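# Unplug the clipped cord from the power strip

## Task

Pull out of the power strip the plug whose cord runs through the wire clip, leave that plug away from the wire clip, and finish without either gripper holding any other loose object.

## Robot and tools

Robot: two arms, left_arm and right_arm, each ending in a parallel two-finger gripper with a wrist camera. In the scene frame the origin sits at table-top height, midway between the arms' nominal bases. +z is up, +x points out over the table, and left_arm is on the +y side. Arm and image sides are unrelated. Calibrated bases: left_arm at (-0.012, +0.278, +0.007) m, right_arm at (+0.033, -0.335, +0.030) m, both turned only slightly about z. The fingers point along the gripper's +z axis and separate along its y axis. end_effector_position is the point between the finger pads, about 1 cm short of the fingertips.

Frames: each arm reports its hand pose, velocities, Hand target and wrist camera pose in its own base frame. Fixed cameras and the table use the scene frame. Offsets move along the arm's own base axes, and rotations turn about the Hand target's position.

execute_actions(actions, cameras): actions is a list of actions. Each action is a table of at most 15 rows, one row per 1/30 s step; if shorter, its last row is held to fill 15 steps (0.5 s). Every row has 14 numbers in [-1, 1]: dx, dy, dz, rx, ry, rz, opening for left_arm, then the same seven for right_arm. The six pose numbers are an offset, not a pose: they count from that arm's Hand target as it was when the action began, and every row in the action counts from that same start, not from the row before. A new action starts from the updated Hand target, so sending an offset again moves further. Scale: 1.0 equals 0.6 m for dx, dy, dz and 180 degrees for the rotation vector rx, ry, rz. A translation longer than 1.0 may be shortened along its direction. Opening is absolute: +1 fully open (0.094 m), -1 closed. All-zero pose numbers re-command the current Hand target. A 0 opening is a real command (half open), so to keep a gripper unchanged resend its present opening. Images come back only when actions is empty or cameras names them.

move(target, speed, blend, opening_speed, grip_force, blocking, cameras): target is one 14-number row in the same layout and scale, or a list of up to 15 such rows. Every row is an offset from the Hand targets at the start of the move, not from the previous row. The grippers go in straight lines, ending together, at least 0.5 s and at most 10 s total. speed is top path speed in m/s, 0.002 to 2.9 (default 0.25), one number or one per target; rotation is capped at twice that in rad/s. blend (m) rounds corners in a list; 0 stops at each. opening_speed is the rate of opening change per second on the -1..1 scale, at least 0.2. grip_force is the per-pad force limit in newtons, 10 to 50, one value or one per arm; it persists, and below 50 closing is slow. blocking=false returns after about 0.5 s while the move continues. Paths do not avoid obstacles or the other arm; grippers lag and can overshoot speed, especially with a nearly straight arm. Do not route a path close past an arm's own base. The result adds a move: line with the ending (done, off_target, moving, held, fault) and any limits (paced = clipped pose, held = steps withheld). done means at rest within 10 mm and 2 degrees; neither done nor off_target tells you about contact.

wait(seconds 0 to 10): lets time pass with last commands held. stop(): brakes a running move. zoom_image(camera, region [x0, y0, x1, y1] in pixels, at most 504 by 504): enlarges part of a camera's latest image; cameras are cam_head_left, cam_head_right, cam_high (672x504 each), cam_left_wrist, cam_right_wrist. read_manual gives only licence texts. finished_scene(scene) ends the scene irreversibly; scene 1 is practice and may be skipped, scene 2 counts. The goal must hold without the robot when it is called.

Results: end_effector_position (m) and end_effector_quat_wxyz per arm in its base frame; Hand target, the commanded pose the next offsets start from; Tool commands; grip_measured, the measured opening on the -1..1 scale (reads slightly wide when empty, a little narrower than a firmly squeezed part); grip_effort_nm, gripper motor effort, negative closing, not a pad force; joint positions, velocities ("within noise" when still), torques with offsets and noise; motor temperatures. The gripper may rest a few centimetres off a free-air command because of friction and weight; that is not a contact sign. If it rests short, send the missing distance as a new offset. Each step the commanded orientation is limited to 40 degrees from the measured one, so large turns take several actions.

Gripping: to release, command an opening clearly above grip_measured. Close slowly on fragile things. Squeeze rises about 1 N per 0.001 below first touch, then jumps to the force limit.

Avoid: dropping things, releasing moving parts, slamming or hitting fixed or heavy objects, very hard pushes, anything leaving the table (that fails the task), arms or grippers touching each other (can fail the scene), one gripper closing on the other's fingers, strain on a wrist camera's cable, and pressing into things (a blocked arm keeps pushing until commanded back past its gripper). Holding loads, stretching out or pushing unreachable poses heats motors: MOTOR HOT at 75 °C, a fault fold of that arm at 90 °C, collapse at 100 °C. An object may occasionally be nudged by the scene. Time, smoothness and low effort improve a solved scene.

Each tool is called after "Request:" as name([rows], argument=value, ...), one row to a line, values as JSON.

## Session

Request:
execute_actions(actions=[])

Scene clock: 0.00 s.
left_arm: end_effector_position=(+0.3936, +0.0401, +0.1222) grip_measured=+1.000 grip_effort_nm=n/a end_effector_quat_wxyz=(+0.617, -0.074, +0.782, +0.049) | right_arm: end_effector_position=(+0.3954, -0.0154, +0.0908) grip_measured=+1.000 grip_effort_nm=n/a end_effector_quat_wxyz=(+0.572, +0.025, +0.817, -0.062)
Joint positions: left_arm=[0.04 1.496 0.334 0.925 -0.129 -0.046 0.094] | right_arm=[0.031 1.559 0.358 0.852 0.159 -0.02 0.094]
Joint velocities: within noise
Joint torques (N m): no reading
Motor temperatures (°C): left_arm=[23 23 24 22 22 22 22] | right_arm=[24 24 27 24 24 22 20]
Heat: left arm: 24 °C; right arm: 27 °C.
Hand target: left_arm +0.3966, +0.0404, +0.1320; +0.628, -0.074, +0.773, +0.049 | right_arm +0.3966, -0.0154, +0.0936; +0.575, +0.025, +0.816, -0.062
Tool commands: left_gripper/opening=+1.0 right_gripper/opening=+1.0
camera_calibration:
cam_left_wrist: T_world_to_cam=[[0.210258, -0.977383, -0.0226878, -0.0379192], [-0.791727, -0.156613, -0.590458, 0.403464], [0.57355, 0.142111, -0.806749, -0.0232839], [0, 0, 0, 1]] pos_world=[0.34076, 0.0294351, 0.218584]
cam_right_wrist: T_world_to_cam=[[-0.082367, -0.996315, 0.023937, 0.021369], [-0.869345, 0.0600847, -0.490539, 0.405306], [0.487293, -0.0612138, -0.87109, -0.00924583], [0, 0, 0, 1]] pos_world=[0.358616, -0.00362845, 0.190253]

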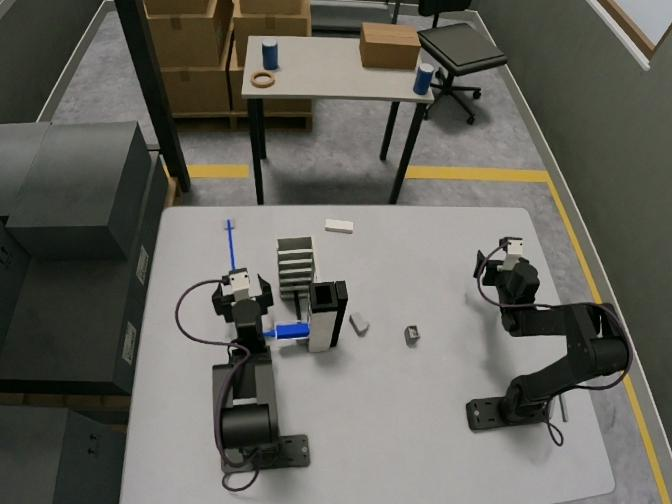

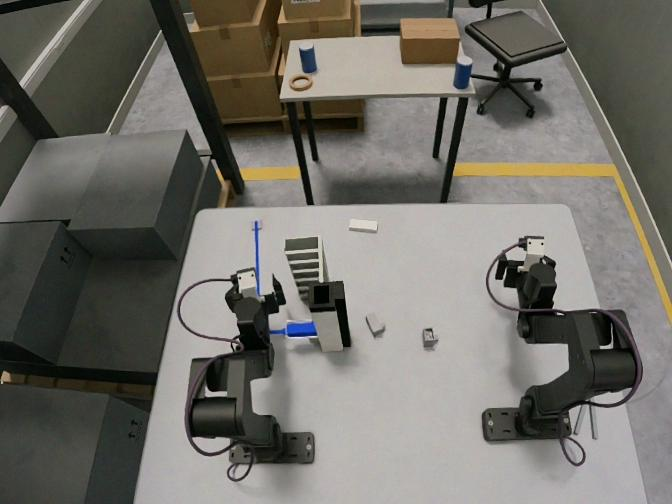

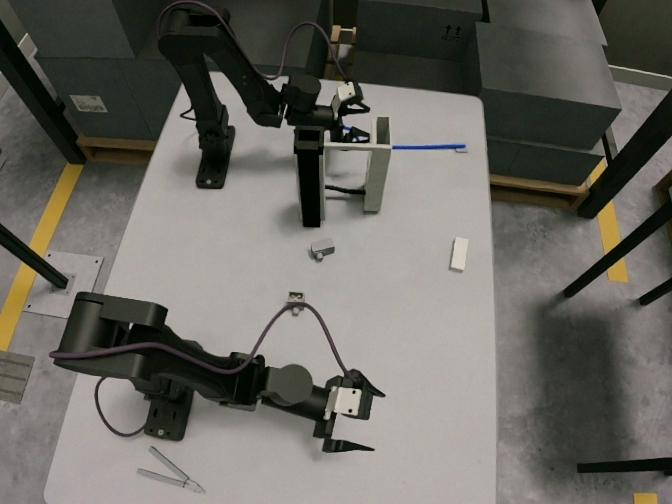

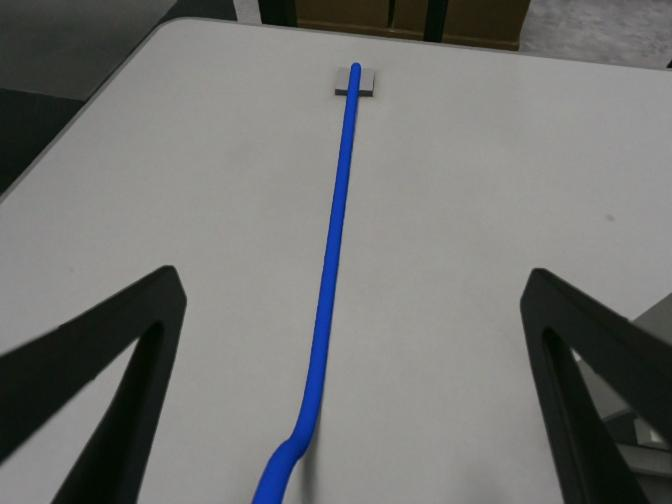

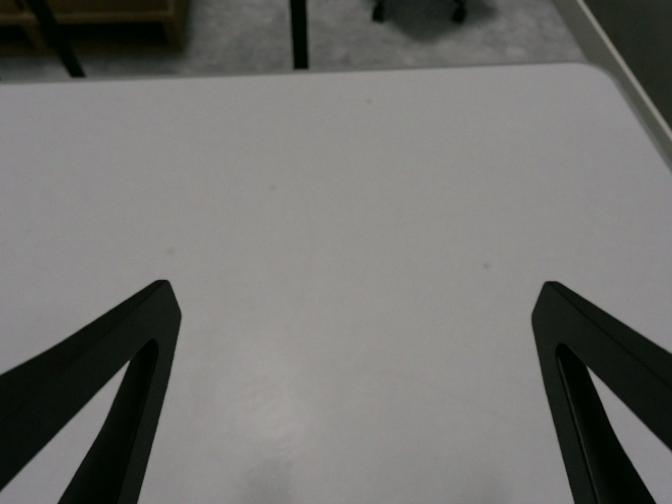

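Request:
move(target=[-0.167,0.333,0.2,0,0,0,1,-0.395,0.692,0.177,0,0,0.239,1], cameras=["all"])

Scene clock: 112.67 s.
left_arm: end_effector_position=(+0.2946, +0.2367, +0.2375) grip_measured=+1.000 grip_effort_nm=-0.03 end_effector_quat_wxyz=(+0.619, -0.090, +0.779, +0.038) | right_arm: end_effector_position=(+0.1572, +0.3971, +0.1991) grip_measured=+1.000 grip_effort_nm=0.01 end_effector_quat_wxyz=(+0.556, -0.283, +0.765, +0.158)
Joint positions: left_arm=[1.032 1.219 0.724 0.149 0.825 0.205 0.094] | right_arm=[1.5 1.494 0.892 0.102 0.804 0.297 0.094]
Joint torques (N m): left_arm=[0.53 -4.14 11.52 2.05 0.36 0.12] | right_arm=[-0.02 -4.55 8.17 1.65 0.38 0.14]
Motor temperatures (°C): left_arm=[23 25 27 31 22 22 22] | right_arm=[24 26 30 35 24 22 20]
Heat: left arm: 31 °C; right arm: 35 °C.
Hand target: left_arm +0.2963, +0.2403, +0.2520; +0.628, -0.074, +0.773, +0.049 | right_arm +0.1595, +0.3998, +0.1998; +0.557, -0.276, +0.768, +0.153
Off the commanded pose: left_arm 0.015 m, 3 deg | right_arm 0.004 m, 1 deg.
move: off_target (left_arm)
camera_calibration:
cam_left_wrist: T_world_to_cam=[[0.222706, -0.974764, 0.0154334, 0.164347], [-0.78363, -0.18841, -0.591968, 0.429465], [0.579936, 0.119741, -0.805814, 0.101747], [0, 0, 0, 1]] pos_world=[0.240934, 0.228932, 0.333682]
cam_right_wrist: T_world_to_cam=[[0.634268, -0.77274, 0.0240249, 0.208683], [-0.663756, -0.56022, -0.495562, 0.441678], [0.3964, 0.298372, -0.86824, 0.0974217], [0, 0, 0, 1]] pos_world=[0.122188, 0.379627, 0.298451]

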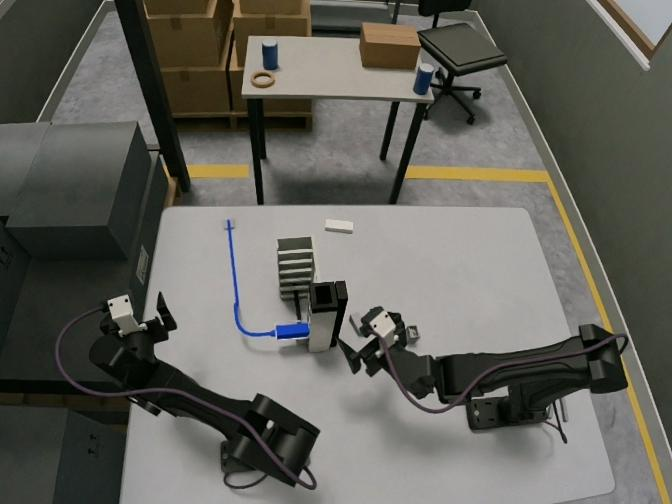

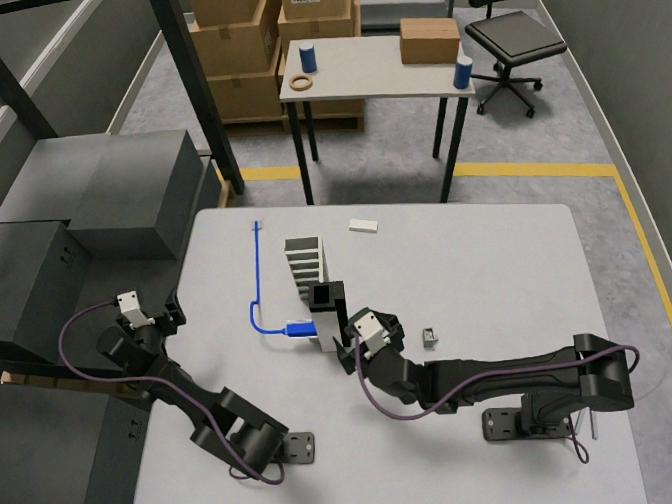

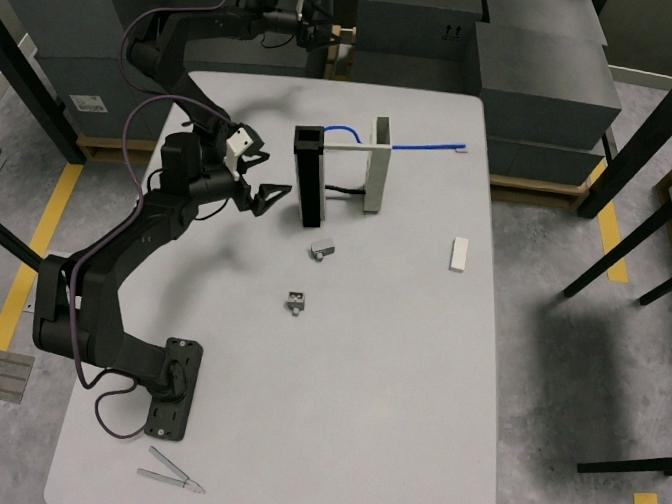

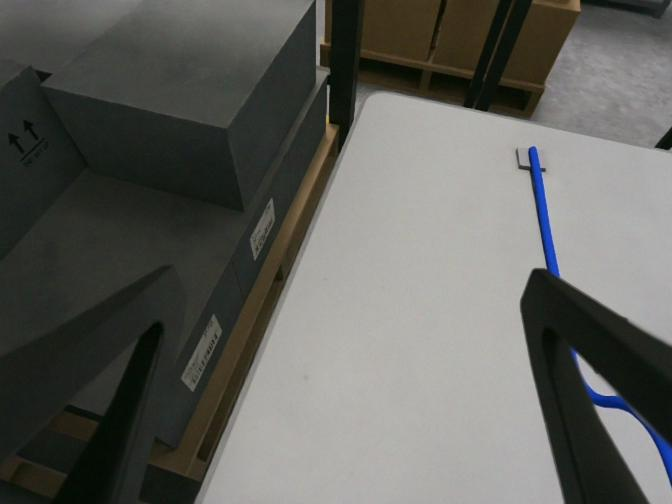

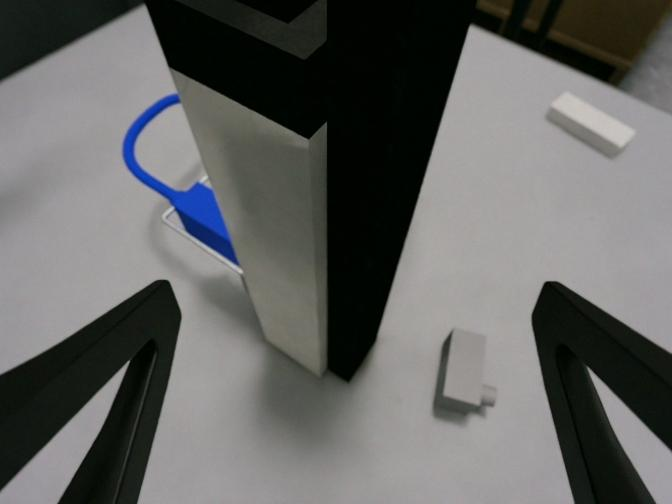

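Request:
zoom_image(camera="cam_right_wrist", region=[110, 70, 290, 290])

Request:
zoom_image(camera="cam_head_left", region=[220, 270, 360, 370])

Request:
zoom_image(camera="cam_head_right", region=[240, 270, 380, 370])

Scaled by 2.291 from the camera's 672x504 image, which has a finer 960x720 frame.

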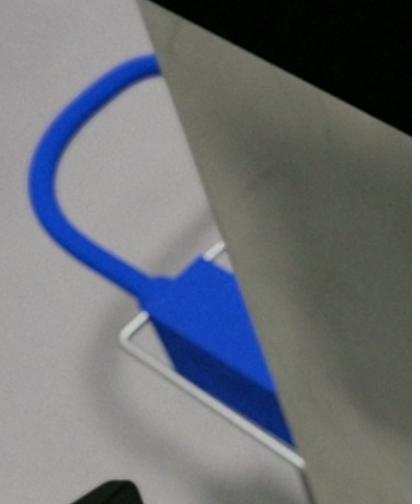

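Scaled by 3.600 from the camera's 672x504 image, which has a finer 960x720 frame.

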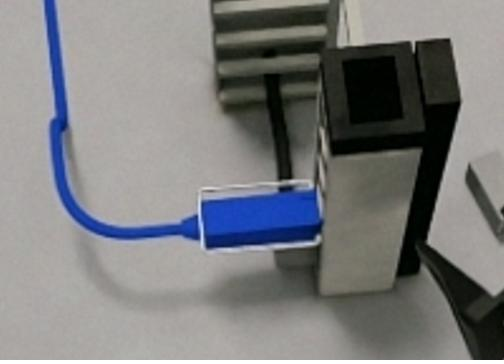

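Scaled by 3.600 from the camera's 672x504 image, which has a finer 960x720 frame.

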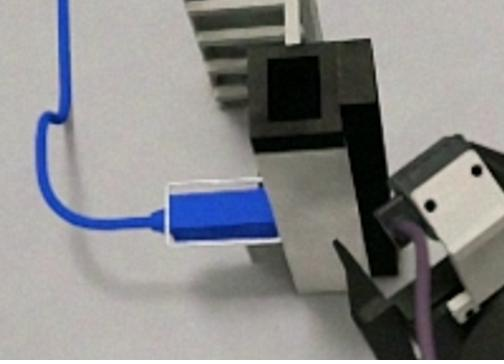

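Request:
move(target=[0,0,0,0,0,0,1,-0.075,0.14,-0.133,0.0667,-0.0854,0.028,-0.9], speed=0.15, cameras=["cam_right_wrist","cam_head_left"])

Request:
zoom_image(camera="cam_right_wrist", region=[150, 60, 450, 290])

Scene clock: 146.27 s.
left_arm: end_effector_position=(+0.2946, +0.2366, +0.2374) grip_measured=+1.000 grip_effort_nm=-0.03 end_effector_quat_wxyz=(+0.619, -0.090, +0.779, +0.038) | right_arm: end_effector_position=(+0.1146, +0.4810, +0.1295) grip_measured=-0.899 grip_effort_nm=-0.06 end_effector_quat_wxyz=(+0.673, -0.265, +0.653, +0.226)
Joint positions: left_arm=[1.032 1.219 0.724 0.148 0.825 0.206 0.094] | right_arm=[1.629 2.134 0.878 1.269 0.92 -0.07 0.005]
Joint torques (N m): left_arm=[0.54 -4.12 11.52 2.06 0.35 0.12] | right_arm=[0.24 -6.89 5.39 1.87 0.1 -0.07]
Heat: left arm: 33 °C; right arm: 33 °C.
Hand target: left_arm +0.2963, +0.2403, +0.2520; +0.628, -0.074, +0.773, +0.049 | right_arm +0.1145, +0.4838, +0.1201; +0.673, -0.267, +0.654, +0.218
Off the commanded pose: left_arm 0.015 m, 3 deg | right_arm 0.010 m, 1 deg.
move: off_target (left_arm)
camera_calibration:
cam_right_wrist: T_world_to_cam=[[0.683817, -0.729243, 0.0244825, 0.275568], [-0.460295, -0.457171, -0.761002, 0.38733], [0.566148, 0.509117, -0.648288, -0.120489], [0, 0, 0, 1]] pos_world=[0.0580625, 0.439375, 0.209901]
Images, in order (width x height): cam_head_left 672x504, cam_right_wrist 672x504.

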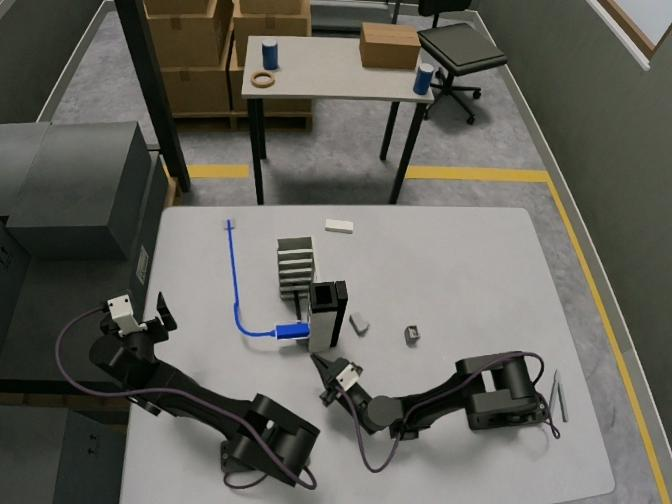

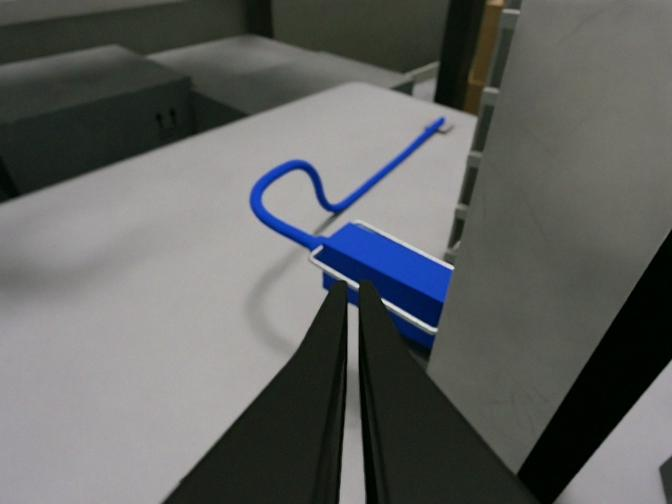

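Scaled by 1.680 from the camera's 672x504 image, which has a finer 960x720 frame.

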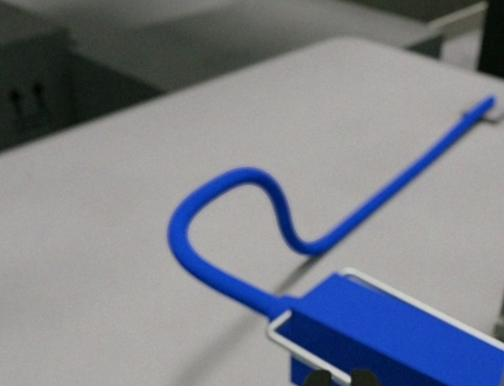

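Request:
move([
  [0,0,0,0,0,0,1,0.02,0.02,-0.146,0,0,0,-0.9],
  [0,0,0,0,0,0,1,0.059,0.0717,-0.146,0,0,0,-0.9],
], speed=0.12, blend=0.02, cameras=["cam_right_wrist"])

Request:
zoom_image(camera="cam_right_wrist", region=[230, 100, 480, 330])

Scene clock: 170.80 s.
left_arm: end_effector_position=(+0.2946, +0.2366, +0.2373) grip_measured=+1.000 grip_effort_nm=-0.03 end_effector_quat_wxyz=(+0.619, -0.090, +0.779, +0.038) | right_arm: end_effector_position=(+0.1514, +0.5241, +0.0520) grip_measured=-0.899 grip_effort_nm=-0.06 end_effector_quat_wxyz=(+0.679, -0.249, +0.652, +0.228)
Joint positions: left_arm=[1.032 1.219 0.724 0.148 0.825 0.206 0.094] | right_arm=[1.539 2.515 1.136 1.419 0.851 -0.071 0.005]
Joint torques (N m): left_arm=[0.51 -4.14 11.55 2.06 0.36 0.12] | right_arm=[-0.01 -8.39 4.75 1.69 -0.14 -0.04]
Motor temperatures (°C): left_arm=[23 25 32 34 22 22 22] | right_arm=[24 27 30 33 24 22 20]
Heat: left arm: 34 °C; right arm: 33 °C.
Hand target: left_arm +0.2963, +0.2402, +0.2519; +0.628, -0.074, +0.773, +0.049 | right_arm +0.1500, +0.5269, +0.0326; +0.673, -0.267, +0.654, +0.218
Off the commanded pose: left_arm 0.015 m, 3 deg | right_arm 0.020 m, 3 deg.
move: off_target (left_arm, right_arm); blend cut to 0.0194 m at target 1
camera_calibration:
cam_right_wrist: T_world_to_cam=[[0.668327, -0.743848, 0.00534259, 0.294718], [-0.468086, -0.426123, -0.774154, 0.350608], [0.578129, 0.514887, -0.632975, -0.219191], [0, 0, 0, 1]] pos_world=[0.0938678, 0.481486, 0.131107]
Images, in order (width x height): cam_right_wrist 672x504.

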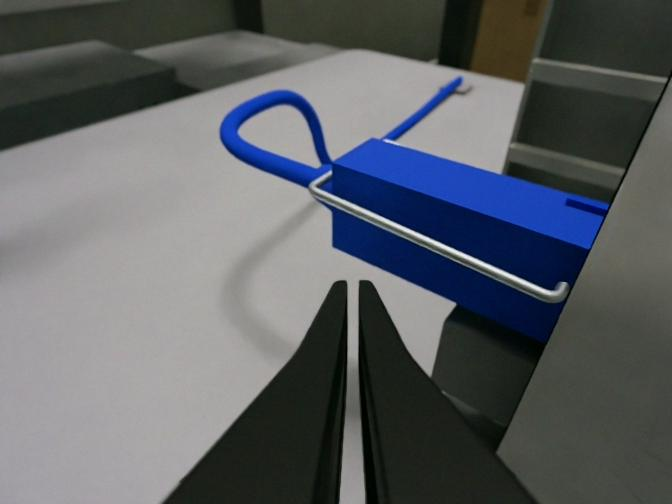

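Scaled by 2.016 from the camera's 672x504 image, which has a finer 960x720 frame.

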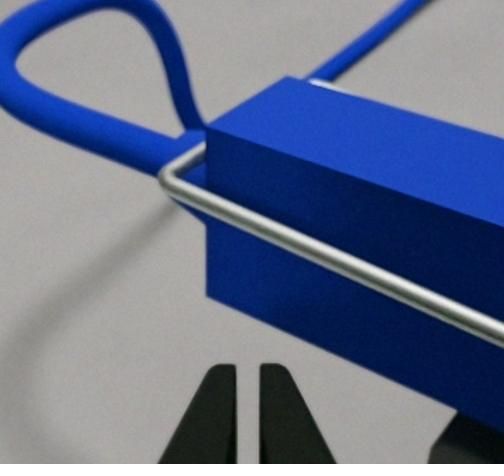

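Request:
move(target=[0,0,0,0,0,0,1,0.005,0.006,-0.026,0,0,-0.01,-0.9], speed=0.1, cameras=["cam_right_wrist"])

Scene clock: 180.17 s.
left_arm: end_effector_position=(+0.2946, +0.2366, +0.2373) grip_measured=+1.000 grip_effort_nm=-0.03 end_effector_quat_wxyz=(+0.619, -0.090, +0.779, +0.038) | right_arm: end_effector_position=(+0.1526, +0.5312, +0.0330) grip_measured=-0.899 grip_effort_nm=-0.06 end_effector_quat_wxyz=(+0.679, -0.249, +0.654, +0.221)
Joint positions: left_arm=[1.032 1.219 0.724 0.148 0.825 0.206 0.094] | right_arm=[1.539 2.587 1.198 1.419 0.859 -0.071 0.005]
Joint torques (N m): left_arm=[0.53 -4.15 11.51 2.05 0.36 0.12] | right_arm=[0.18 -8.96 4.75 1.73 0.03 -0.05]
Heat: left arm: 34 °C; right arm: 33 °C.
Hand target: left_arm +0.2963, +0.2402, +0.2520; +0.628, -0.074, +0.773, +0.049 | right_arm +0.1530, +0.5305, +0.0169; +0.677, -0.257, +0.658, +0.208
Off the commanded pose: left_arm 0.015 m, 3 deg | right_arm 0.016 m, 2 deg.
move: off_target (left_arm, right_arm)
camera_calibration:
cam_right_wrist: T_world_to_cam=[[0.662114, -0.749287, 0.0131903, 0.302915], [-0.472165, -0.430772, -0.769088, 0.342427], [0.58195, 0.502995, -0.639007, -0.229663], [0, 0, 0, 1]] pos_world=[0.0947704, 0.489997, 0.112605]
Images, in order (width x height): cam_right_wrist 672x504.

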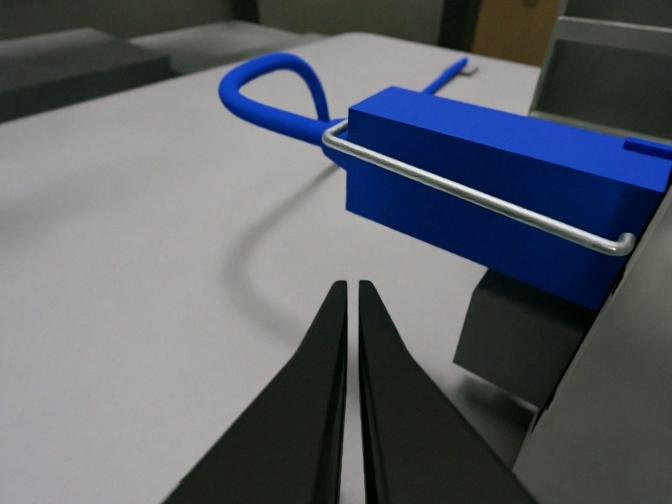

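Request:
move(target=[0,0,0,0,0,0,1,0.039,0.028,0.006,0,0,0,-0.9], speed=0.08, cameras=["cam_right_wrist"])

Request:
zoom_image(camera="cam_right_wrist", region=[230, 100, 480, 330])

Scene clock: 185.20 s.
left_arm: end_effector_position=(+0.2946, +0.2366, +0.2373) grip_measured=+1.000 grip_effort_nm=-0.02 end_effector_quat_wxyz=(+0.619, -0.090, +0.779, +0.038) | right_arm: end_effector_position=(+0.1772, +0.5443, +0.0391) grip_measured=-0.899 grip_effort_nm=-0.06 end_effector_quat_wxyz=(+0.682, -0.240, +0.656, +0.216)
Joint positions: left_arm=[1.032 1.219 0.724 0.148 0.825 0.206 0.094] | right_arm=[1.489 2.6 1.28 1.356 0.832 -0.071 0.005]
Joint torques (N m): left_arm=[0.54 -4.14 11.54 2.05 0.35 0.12] | right_arm=[0.25 -9.2 5.22 1.68 -0.18 -0.05]
Heat: left arm: 34 °C; right arm: 33 °C.
Hand target: left_arm +0.2963, +0.2402, +0.2520; +0.628, -0.074, +0.773, +0.049 | right_arm +0.1763, +0.5473, +0.0205; +0.677, -0.257, +0.658, +0.208
Off the commanded pose: left_arm 0.015 m, 3 deg | right_arm 0.019 m, 2 deg.
move: off_target (left_arm, right_arm)
camera_calibration:
cam_right_wrist: T_world_to_cam=[[0.645323, -0.763854, 0.00920612, 0.30736], [-0.480565, -0.415303, -0.772386, 0.357579], [0.593814, 0.494015, -0.635087, -0.243989], [0, 0, 0, 1]] pos_world=[0.118377, 0.503816, 0.118405]
Images, in order (width x height): cam_right_wrist 672x504.

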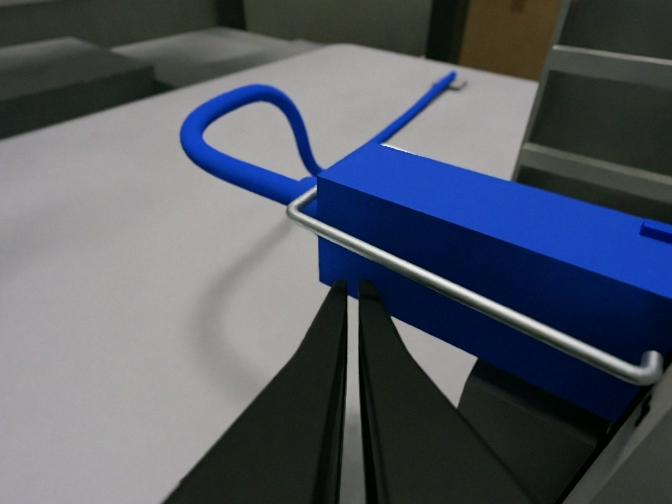

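Scaled by 2.016 from the camera's 672x504 image, which has a finer 960x720 frame.

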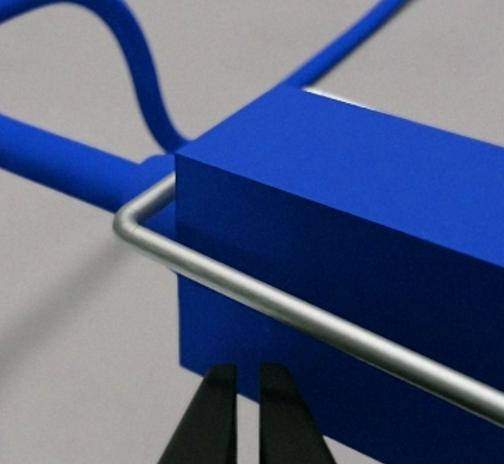

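Request:
move(target=[0,0,0,0,0,0,1,0.0,0.0,0.06,0,0,0,-0.9], speed=0.06, cameras=["cam_right_wrist"])

Scene clock: 194.73 s.
left_arm: end_effector_position=(+0.2946, +0.2366, +0.2373) grip_measured=+1.000 grip_effort_nm=-0.03 end_effector_quat_wxyz=(+0.619, -0.090, +0.779, +0.038) | right_arm: end_effector_position=(+0.1771, +0.5441, +0.0367) grip_measured=-0.899 grip_effort_nm=-0.06 end_effector_quat_wxyz=(+0.674, -0.260, +0.663, +0.197)
Joint positions: left_arm=[1.032 1.219 0.724 0.148 0.825 0.206 0.094] | right_arm=[1.489 2.57 1.267 1.281 0.831 -0.073 0.005]
Joint torques (N m): left_arm=[0.54 -4.14 11.52 2.05 0.35 0.13] | right_arm=[-0.08 -15.65 3.45 1.73 -0.12 -0.04]
Heat: left arm: 34 °C; right arm: 33 °C.
Hand target: left_arm +0.2963, +0.2402, +0.2520; +0.628, -0.074, +0.773, +0.049 | right_arm +0.1763, +0.5472, +0.0565; +0.677, -0.257, +0.658, +0.208
Off the commanded pose: left_arm 0.015 m, 3 deg | right_arm 0.020 m, 1 deg.
move: off_target (left_arm, right_arm)
camera_calibration:
cam_right_wrist: T_world_to_cam=[[0.646, -0.761547, 0.0522479, 0.304328], [-0.482686, -0.460556, -0.744918, 0.379616], [0.591353, 0.455997, -0.665107, -0.223112], [0, 0, 0, 1]] pos_world=[0.118578, 0.508333, 0.118489]
Images, in order (width x height): cam_right_wrist 672x504.

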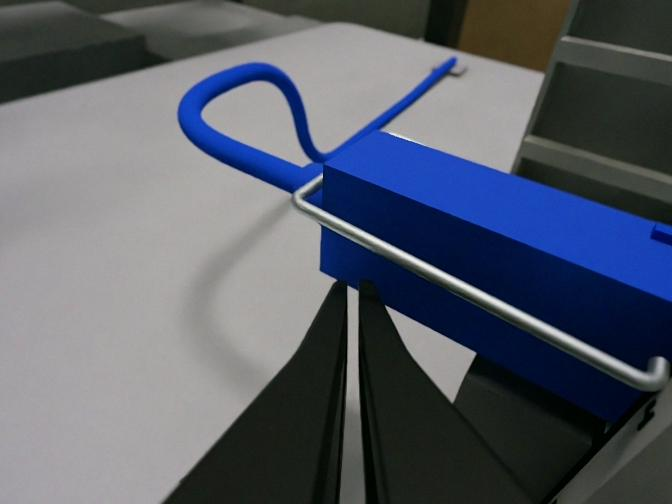

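Request:
move(target=[0,0,0,0,0,0,1,0.0,0.0,0.035,0,0,0,-0.9], speed=0.06, cameras=["cam_right_wrist"])

Scene clock: 199.93 s.
left_arm: end_effector_position=(+0.2946, +0.2366, +0.2373) grip_measured=+1.000 grip_effort_nm=-0.03 end_effector_quat_wxyz=(+0.619, -0.090, +0.779, +0.038) | right_arm: end_effector_position=(+0.1765, +0.5446, +0.0499) grip_measured=-0.899 grip_effort_nm=-0.05 end_effector_quat_wxyz=(+0.670, -0.269, +0.665, +0.191)
Joint positions: left_arm=[1.032 1.219 0.724 0.148 0.825 0.206 0.094] | right_arm=[1.49 2.513 1.249 1.22 0.827 -0.074 0.005]
Joint torques (N m): left_arm=[0.54 -4.16 11.52 2.06 0.36 0.12] | right_arm=[-0.2 -16.28 3.73 1.73 -0.09 -0.03]
Motor temperatures (°C): left_arm=[23 25 33 34 23 22 22] | right_arm=[24 34 30 34 24 22 20]
Heat: left arm: 34 °C; right arm: 34 °C.
Hand target: left_arm +0.2963, +0.2402, +0.2520; +0.628, -0.074, +0.773, +0.049 | right_arm +0.1763, +0.5472, +0.0774; +0.677, -0.257, +0.658, +0.208
Off the commanded pose: left_arm 0.015 m, 3 deg | right_arm 0.028 m, 3 deg.
move: off_target (left_arm, right_arm)
camera_calibration:
cam_right_wrist: T_world_to_cam=[[0.648982, -0.75771, 0.0685357, 0.300981], [-0.481982, -0.479169, -0.733546, 0.3988], [0.588656, 0.443026, -0.676175, -0.206052], [0, 0, 0, 1]] pos_world=[0.118177, 0.510436, 0.132583]
Images, in order (width x height): cam_right_wrist 672x504.

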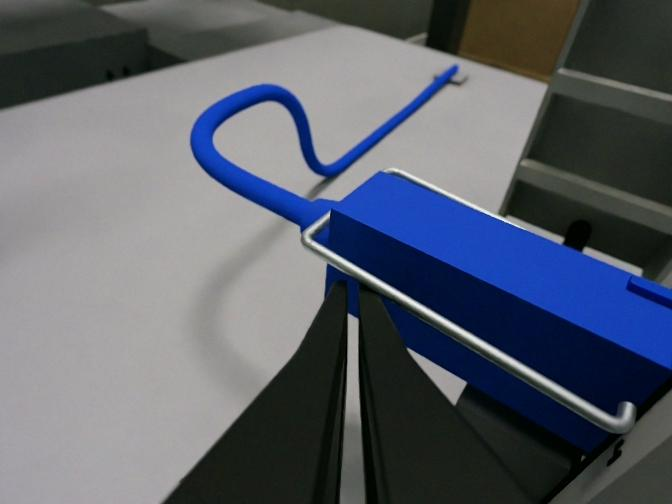

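Request:
move(target=[0,0,0,0,0,0,1,0.005,0.0,0.035,0,0,0,-0.9], speed=0.06, cameras=["cam_right_wrist"])

Scene clock: 203.20 s.
left_arm: end_effector_position=(+0.2946, +0.2366, +0.2373) grip_measured=+1.000 grip_effort_nm=-0.03 end_effector_quat_wxyz=(+0.619, -0.090, +0.779, +0.038) | right_arm: end_effector_position=(+0.1747, +0.5449, +0.0545) grip_measured=-0.899 grip_effort_nm=-0.05 end_effector_quat_wxyz=(+0.659, -0.291, +0.670, +0.179)
Joint positions: left_arm=[1.032 1.219 0.724 0.148 0.825 0.206 0.094] | right_arm=[1.49 2.463 1.233 1.134 0.813 -0.074 0.005]
Joint torques (N m): left_arm=[0.53 -4.15 11.52 2.06 0.35 0.12] | right_arm=[-0.9 -17.22 4.41 2.2 0.01 -0.01]
Heat: left arm: 34 °C; right arm: 34 °C.
Hand target: left_arm +0.2963, +0.2402, +0.2520; +0.628, -0.074, +0.773, +0.049 | right_arm +0.1793, +0.5473, +0.0985; +0.677, -0.257, +0.658, +0.208
Off the commanded pose: left_arm 0.015 m, 3 deg | right_arm 0.044 m, 6 deg.
move: off_target (left_arm, right_arm)
camera_calibration:
cam_right_wrist: T_world_to_cam=[[0.660287, -0.743676, 0.104724, 0.2905], [-0.478528, -0.524081, -0.704521, 0.423821], [0.578819, 0.415073, -0.701914, -0.183781], [0, 0, 0, 1]] pos_world=[0.117373, 0.514437, 0.13917]
Images, in order (width x height): cam_right_wrist 672x504.

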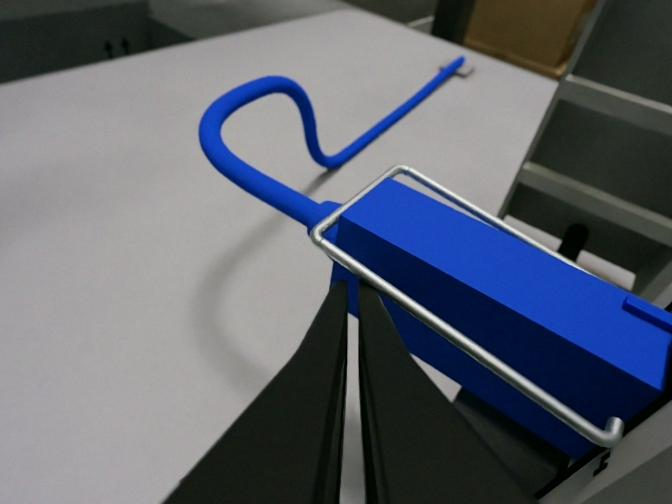

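Request:
move(target=[0,0,0,0,0,0,1,0.008,0.0,0.03,0,0,0,-0.9], speed=0.06, cameras=["cam_right_wrist"])

Scene clock: 207.93 s.
left_arm: end_effector_position=(+0.2946, +0.2366, +0.2373) grip_measured=+1.000 grip_effort_nm=-0.02 end_effector_quat_wxyz=(+0.619, -0.090, +0.779, +0.038) | right_arm: end_effector_position=(+0.1782, +0.5469, +0.0885) grip_measured=-0.899 grip_effort_nm=-0.05 end_effector_quat_wxyz=(+0.666, -0.279, +0.665, +0.193)
Joint positions: left_arm=[1.032 1.219 0.724 0.148 0.825 0.206 0.094] | right_arm=[1.481 2.385 1.227 1.102 0.802 -0.074 0.005]
Joint torques (N m): left_arm=[0.53 -4.11 11.52 2.05 0.35 0.12] | right_arm=[-0.98 -15.17 5.08 1.93 0.01 -0.03]
Heat: left arm: 34 °C; right arm: 37 °C.
Hand target: left_arm +0.2963, +0.2402, +0.2520; +0.628, -0.074, +0.773, +0.049 | right_arm +0.1841, +0.5473, +0.1165; +0.677, -0.257, +0.658, +0.208
Off the commanded pose: left_arm 0.015 m, 3 deg | right_arm 0.029 m, 3 deg.
move: off_target (left_arm, right_arm)
camera_calibration:
cam_right_wrist: T_world_to_cam=[[0.662015, -0.745578, 0.07648, 0.289333], [-0.475113, -0.49639, -0.726543, 0.436627], [0.579659, 0.444646, -0.682852, -0.18074], [0, 0, 0, 1]] pos_world=[0.120672, 0.512823, 0.171681]
Images, in order (width x height): cam_right_wrist 672x504.

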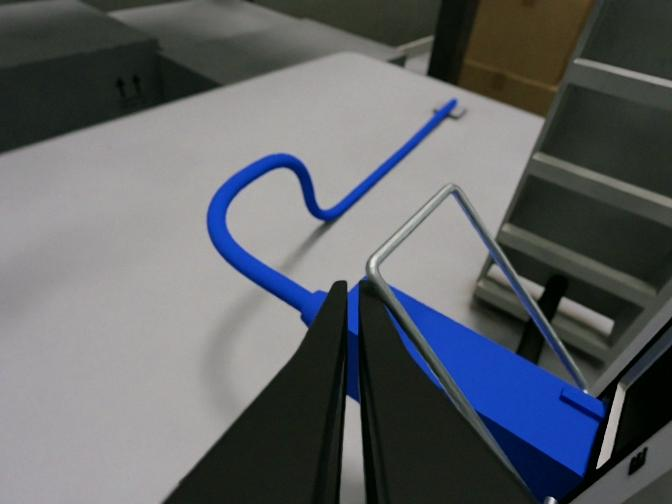

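Request:
move(target=[0,0,0,0,0,0,1,0.025,-0.02,0.008,0,0,0,-0.9], speed=0.06, cameras=["cam_right_wrist"])

Scene clock: 213.97 s.
left_arm: end_effector_position=(+0.2946, +0.2366, +0.2373) grip_measured=+1.000 grip_effort_nm=-0.03 end_effector_quat_wxyz=(+0.619, -0.090, +0.779, +0.038) | right_arm: end_effector_position=(+0.1913, +0.5398, +0.0939) grip_measured=-0.899 grip_effort_nm=-0.05 end_effector_quat_wxyz=(+0.665, -0.279, +0.664, +0.197)
Joint positions: left_arm=[1.032 1.219 0.724 0.148 0.825 0.206 0.094] | right_arm=[1.447 2.355 1.191 1.111 0.761 -0.074 0.005]
Joint torques (N m): left_arm=[0.51 -4.15 11.52 2.05 0.36 0.12] | right_arm=[-1.37 -15.53 3.93 2 0.04 -0.03]
Motor temperatures (°C): left_arm=[23 25 33 35 23 22 22] | right_arm=[24 39 30 35 24 22 20]
Heat: left arm: 35 °C; right arm: 39 °C.
Hand target: left_arm +0.2963, +0.2402, +0.2520; +0.628, -0.074, +0.773, +0.049 | right_arm +0.1991, +0.5353, +0.1212; +0.677, -0.257, +0.658, +0.208
Off the commanded pose: left_arm 0.015 m, 3 deg | right_arm 0.029 m, 3 deg.
move: off_target (left_arm, right_arm)
camera_calibration:
cam_right_wrist: T_world_to_cam=[[0.667199, -0.741371, 0.0722211, 0.272022], [-0.473066, -0.496628, -0.727715, 0.443093], [0.575373, 0.451365, -0.682067, -0.184316], [0, 0, 0, 1]] pos_world=[0.13417, 0.504916, 0.177084]
Images, in order (width x height): cam_right_wrist 672x504.

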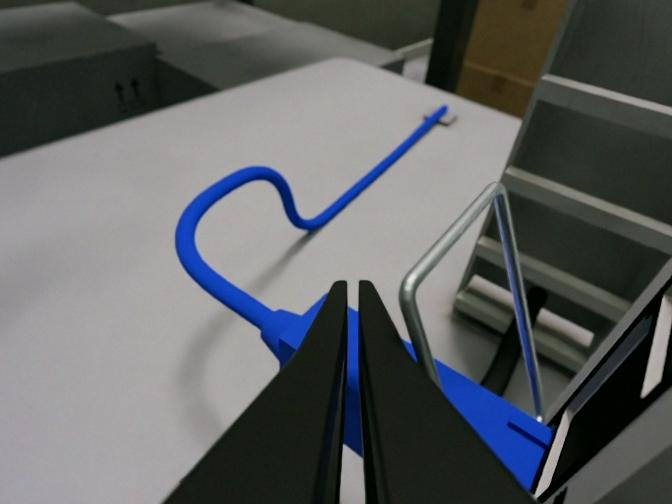

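Request:
move(target=[0,0,0,0,0,0,1,0.0,-0.04,0.025,0,0,-0.05,-0.9], speed=0.06, cameras=["cam_right_wrist"])

Scene clock: 220.80 s.
left_arm: end_effector_position=(+0.2946, +0.2366, +0.2373) grip_measured=+1.000 grip_effort_nm=-0.02 end_effector_quat_wxyz=(+0.619, -0.090, +0.779, +0.038) | right_arm: end_effector_position=(+0.1976, +0.5182, +0.1163) grip_measured=-0.899 grip_effort_nm=-0.05 end_effector_quat_wxyz=(+0.685, -0.221, +0.677, +0.155)
Joint positions: left_arm=[1.032 1.219 0.724 0.148 0.825 0.206 0.094] | right_arm=[1.468 2.303 1.184 1.095 0.93 -0.074 0.005]
Joint torques (N m): left_arm=[0.53 -4.15 11.54 2.05 0.36 0.13] | right_arm=[0.06 -15.1 4 1.67 0.28 -0.02]
Heat: left arm: 35 °C; right arm: 38 °C.
Hand target: left_arm +0.2963, +0.2402, +0.2520; +0.628, -0.074, +0.773, +0.049 | right_arm +0.1992, +0.5112, +0.1363; +0.691, -0.204, +0.676, +0.154
Off the commanded pose: left_arm 0.015 m, 3 deg | right_arm 0.021 m, 2 deg.
move: off_target (left_arm, right_arm)
camera_calibration:
cam_right_wrist: T_world_to_cam=[[0.550274, -0.833063, 0.0566126, 0.322638], [-0.532386, -0.402279, -0.744807, 0.416513], [0.643245, 0.379708, -0.664874, -0.141186], [0, 0, 0, 1]] pos_world=[0.135023, 0.489941, 0.198085]
Images, in order (width x height): cam_right_wrist 672x504.

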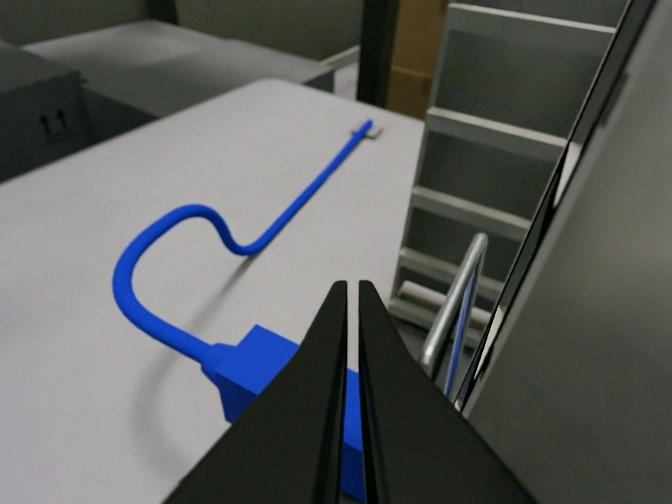

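Request:
move([
  [0,0,0,0,0,0,1,0.0,0.035,0.0,0,0,0,-0.9],
  [0,0,0,0,0,0,1,-0.13,-0.02,0.0,0,0,0,-0.9],
], speed=0.12, blend=[0.01,0], cameras=["cam_right_wrist","cam_head_left","cam_high"])

Scene clock: 242.90 s.
left_arm: end_effector_position=(+0.2946, +0.2366, +0.2373) grip_measured=+1.000 grip_effort_nm=-0.02 end_effector_quat_wxyz=(+0.619, -0.090, +0.779, +0.038) | right_arm: end_effector_position=(+0.1195, +0.5037, +0.1172) grip_measured=-0.899 grip_effort_nm=-0.05 end_effector_quat_wxyz=(+0.686, -0.222, +0.677, +0.146)
Joint positions: left_arm=[1.032 1.219 0.724 0.148 0.825 0.206 0.094] | right_arm=[1.656 2.266 1.119 1.111 1.131 -0.074 0.005]
Joint torques (N m): left_arm=[0.54 -4.16 11.54 2.06 0.35 0.13] | right_arm=[-0.02 -14.24 3.88 1.74 0.13 -0.03]
Heat: left arm: 35 °C; right arm: 38 °C.
Hand target: left_arm +0.2963, +0.2402, +0.2520; +0.628, -0.074, +0.773, +0.049 | right_arm +0.1210, +0.4992, +0.1363; +0.691, -0.205, +0.676, +0.154
Off the commanded pose: left_arm 0.015 m, 3 deg | right_arm 0.020 m, 2 deg.
move: off_target (left_arm, right_arm)
camera_calibration:
cam_right_wrist: T_world_to_cam=[[0.539061, -0.839347, 0.0700697, 0.356476], [-0.533191, -0.404466, -0.743044, 0.370774], [0.652013, 0.363186, -0.665564, -0.077601], [0, 0, 0, 1]] pos_world=[0.0561273, 0.477356, 0.198875]
Images, in order (width x height): cam_head_left 672x504, cam_high 672x504, cam_right_wrist 672x504.

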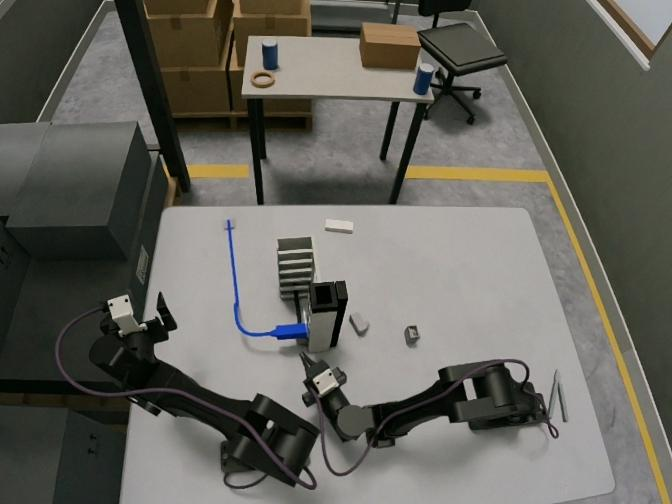

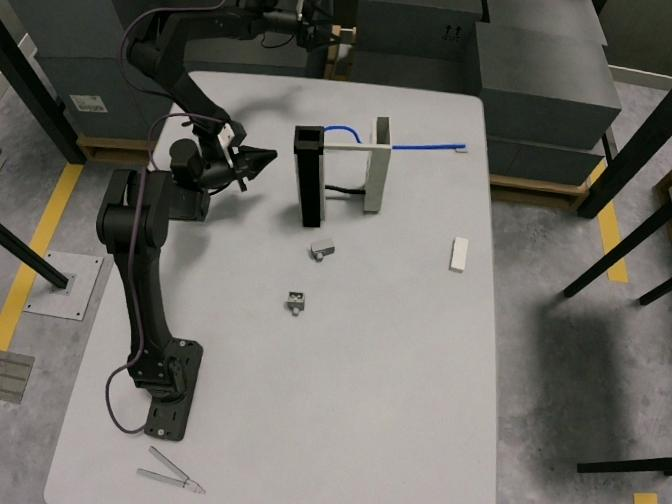

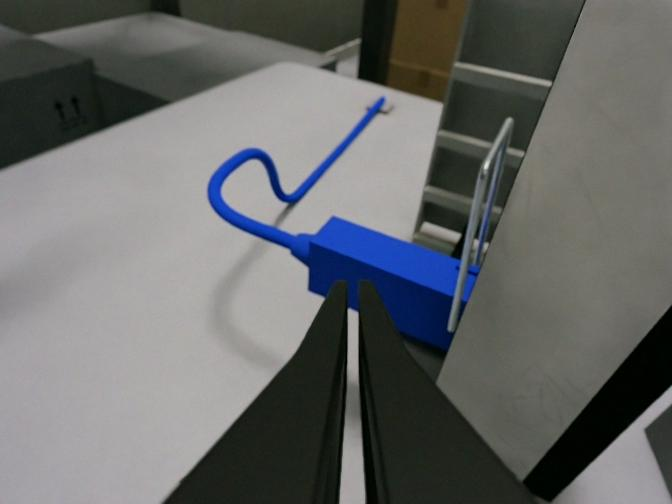

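Request:
move(target=[0,0,0,0,0,0,1,0.0,0.0,0.0,-0.435,-0.245,0,0.49], speed=0.4, cameras=["cam_right_wrist","cam_head_left"])

Scene clock: 267.03 s.
left_arm: end_effector_position=(+0.2946, +0.2366, +0.2373) grip_measured=+1.000 grip_effort_nm=-0.03 end_effector_quat_wxyz=(+0.619, -0.090, +0.779, +0.038) | right_arm: end_effector_position=(+0.1198, +0.5032, +0.1195) grip_measured=+0.489 grip_effort_nm=0.08 end_effector_quat_wxyz=(+0.587, -0.636, +0.323, -0.383)
Joint positions: left_arm=[1.032 1.219 0.724 0.148 0.825 0.206 0.094] | right_arm=[1.656 2.257 1.119 1.096 1.133 -1.641 0.07]
Joint torques (N m): left_arm=[0.51 -4.14 11.55 2.06 0.36 0.12] | right_arm=[-0.09 -13.79 3.7 1.77 0.1 0.04]
Heat: left arm: 35 °C; right arm: 43 °C.
Hand target: left_arm +0.2963, +0.2402, +0.2520; +0.628, -0.074, +0.773, +0.049 | right_arm +0.1210, +0.4992, +0.1362; +0.597, -0.623, +0.334, -0.378
Off the commanded pose: left_arm 0.015 m, 3 deg | right_arm 0.017 m, 2 deg.
move: off_target (left_arm, right_arm)
camera_calibration:
cam_right_wrist: T_world_to_cam=[[0.0180782, 0.092549, 0.995544, -0.161452], [-0.188094, -0.977614, 0.0942977, 0.519396], [0.981985, -0.188961, -0.000265577, 0.0828109], [0, 0, 0, 1]] pos_world=[0.0192949, 0.538359, 0.111777]
Images, in order (width x height): cam_head_left 672x504, cam_right_wrist 672x504.

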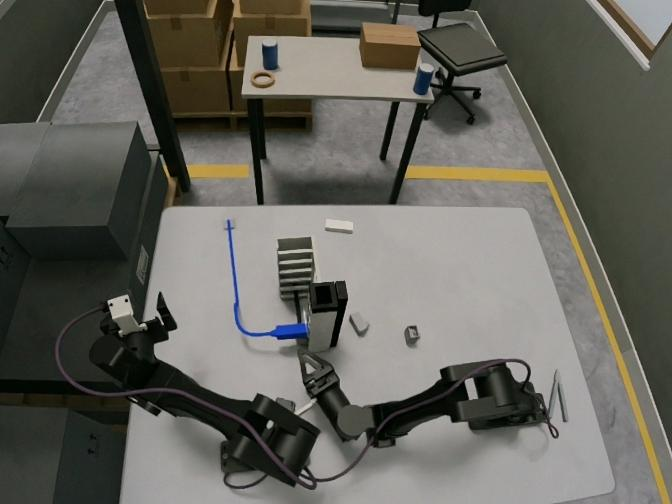

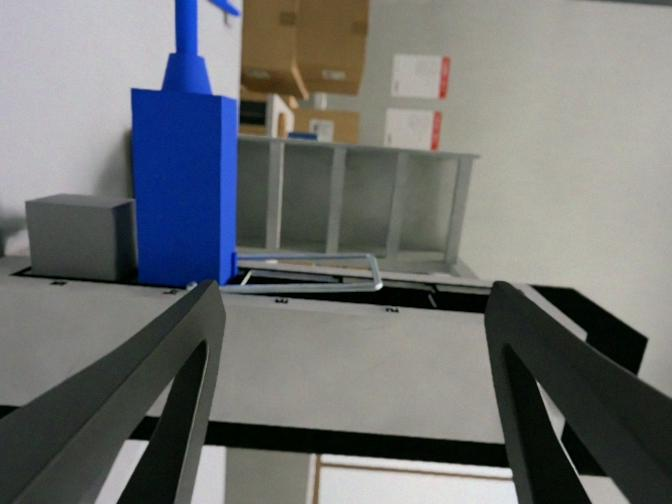

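Request:
move([
  [0,0,0,0,0,0,1,0.01,0.02,-0.165,0,0,0,0.49],
  [0,0,0,0,0,0,1,0.062,0.052,-0.175,0,0,0,0.49],
], speed=0.15, blend=0.02, cameras=["cam_right_wrist","cam_head_left"])

Scene clock: 274.70 s.
left_arm: end_effector_position=(+0.2946, +0.2366, +0.2373) grip_measured=+1.000 grip_effort_nm=-0.02 end_effector_quat_wxyz=(+0.619, -0.090, +0.779, +0.038) | right_arm: end_effector_position=(+0.1625, +0.5260, +0.0443) grip_measured=+0.489 grip_effort_nm=0.08 end_effector_quat_wxyz=(+0.595, -0.618, +0.341, -0.383)
Joint positions: left_arm=[1.032 1.219 0.724 0.148 0.825 0.206 0.094] | right_arm=[1.56 2.571 1.291 1.284 1.065 -1.642 0.07]
Joint torques (N m): left_arm=[0.54 -4.15 11.52 2.06 0.36 0.12] | right_arm=[0.58 -9.21 5.37 1.83 -0.16 0.04]
Motor temperatures (°C): left_arm=[23 25 34 35 23 22 22] | right_arm=[24 44 29 34 24 22 20]
Heat: left arm: 35 °C; right arm: 44 °C.
Hand target: left_arm +0.2963, +0.2402, +0.2520; +0.628, -0.074, +0.773, +0.049 | right_arm +0.1583, +0.5304, +0.0312; +0.597, -0.623, +0.334, -0.378
Off the commanded pose: left_arm 0.015 m, 3 deg | right_arm 0.014 m, 1 deg.
move: off_target (left_arm, right_arm); blend cut to 0.0186 m at target 1
camera_calibration:
cam_right_wrist: T_world_to_cam=[[0.0226435, 0.047112, 0.998633, -0.066333], [-0.215089, -0.975268, 0.0508868, 0.561854], [0.976332, -0.215947, -0.0119503, 0.060797], [0, 0, 0, 1]] pos_world=[0.0629924, 0.564213, 0.0383779]
Images, in order (width x height): cam_head_left 672x504, cam_right_wrist 672x504.

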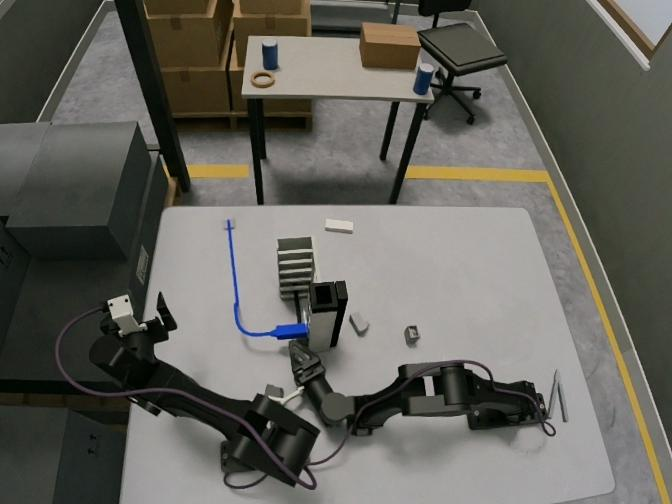

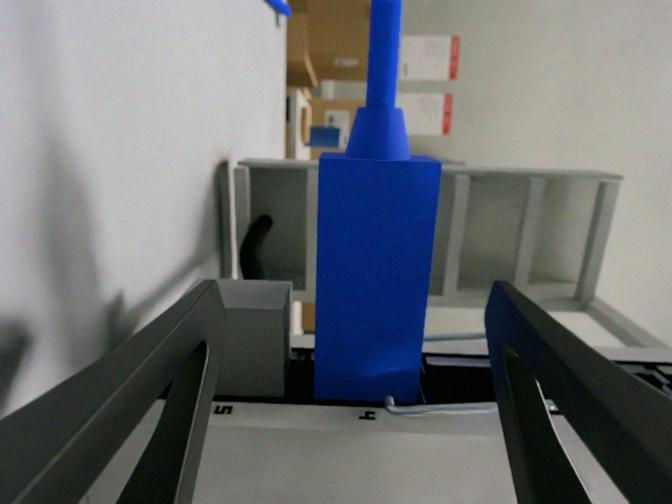

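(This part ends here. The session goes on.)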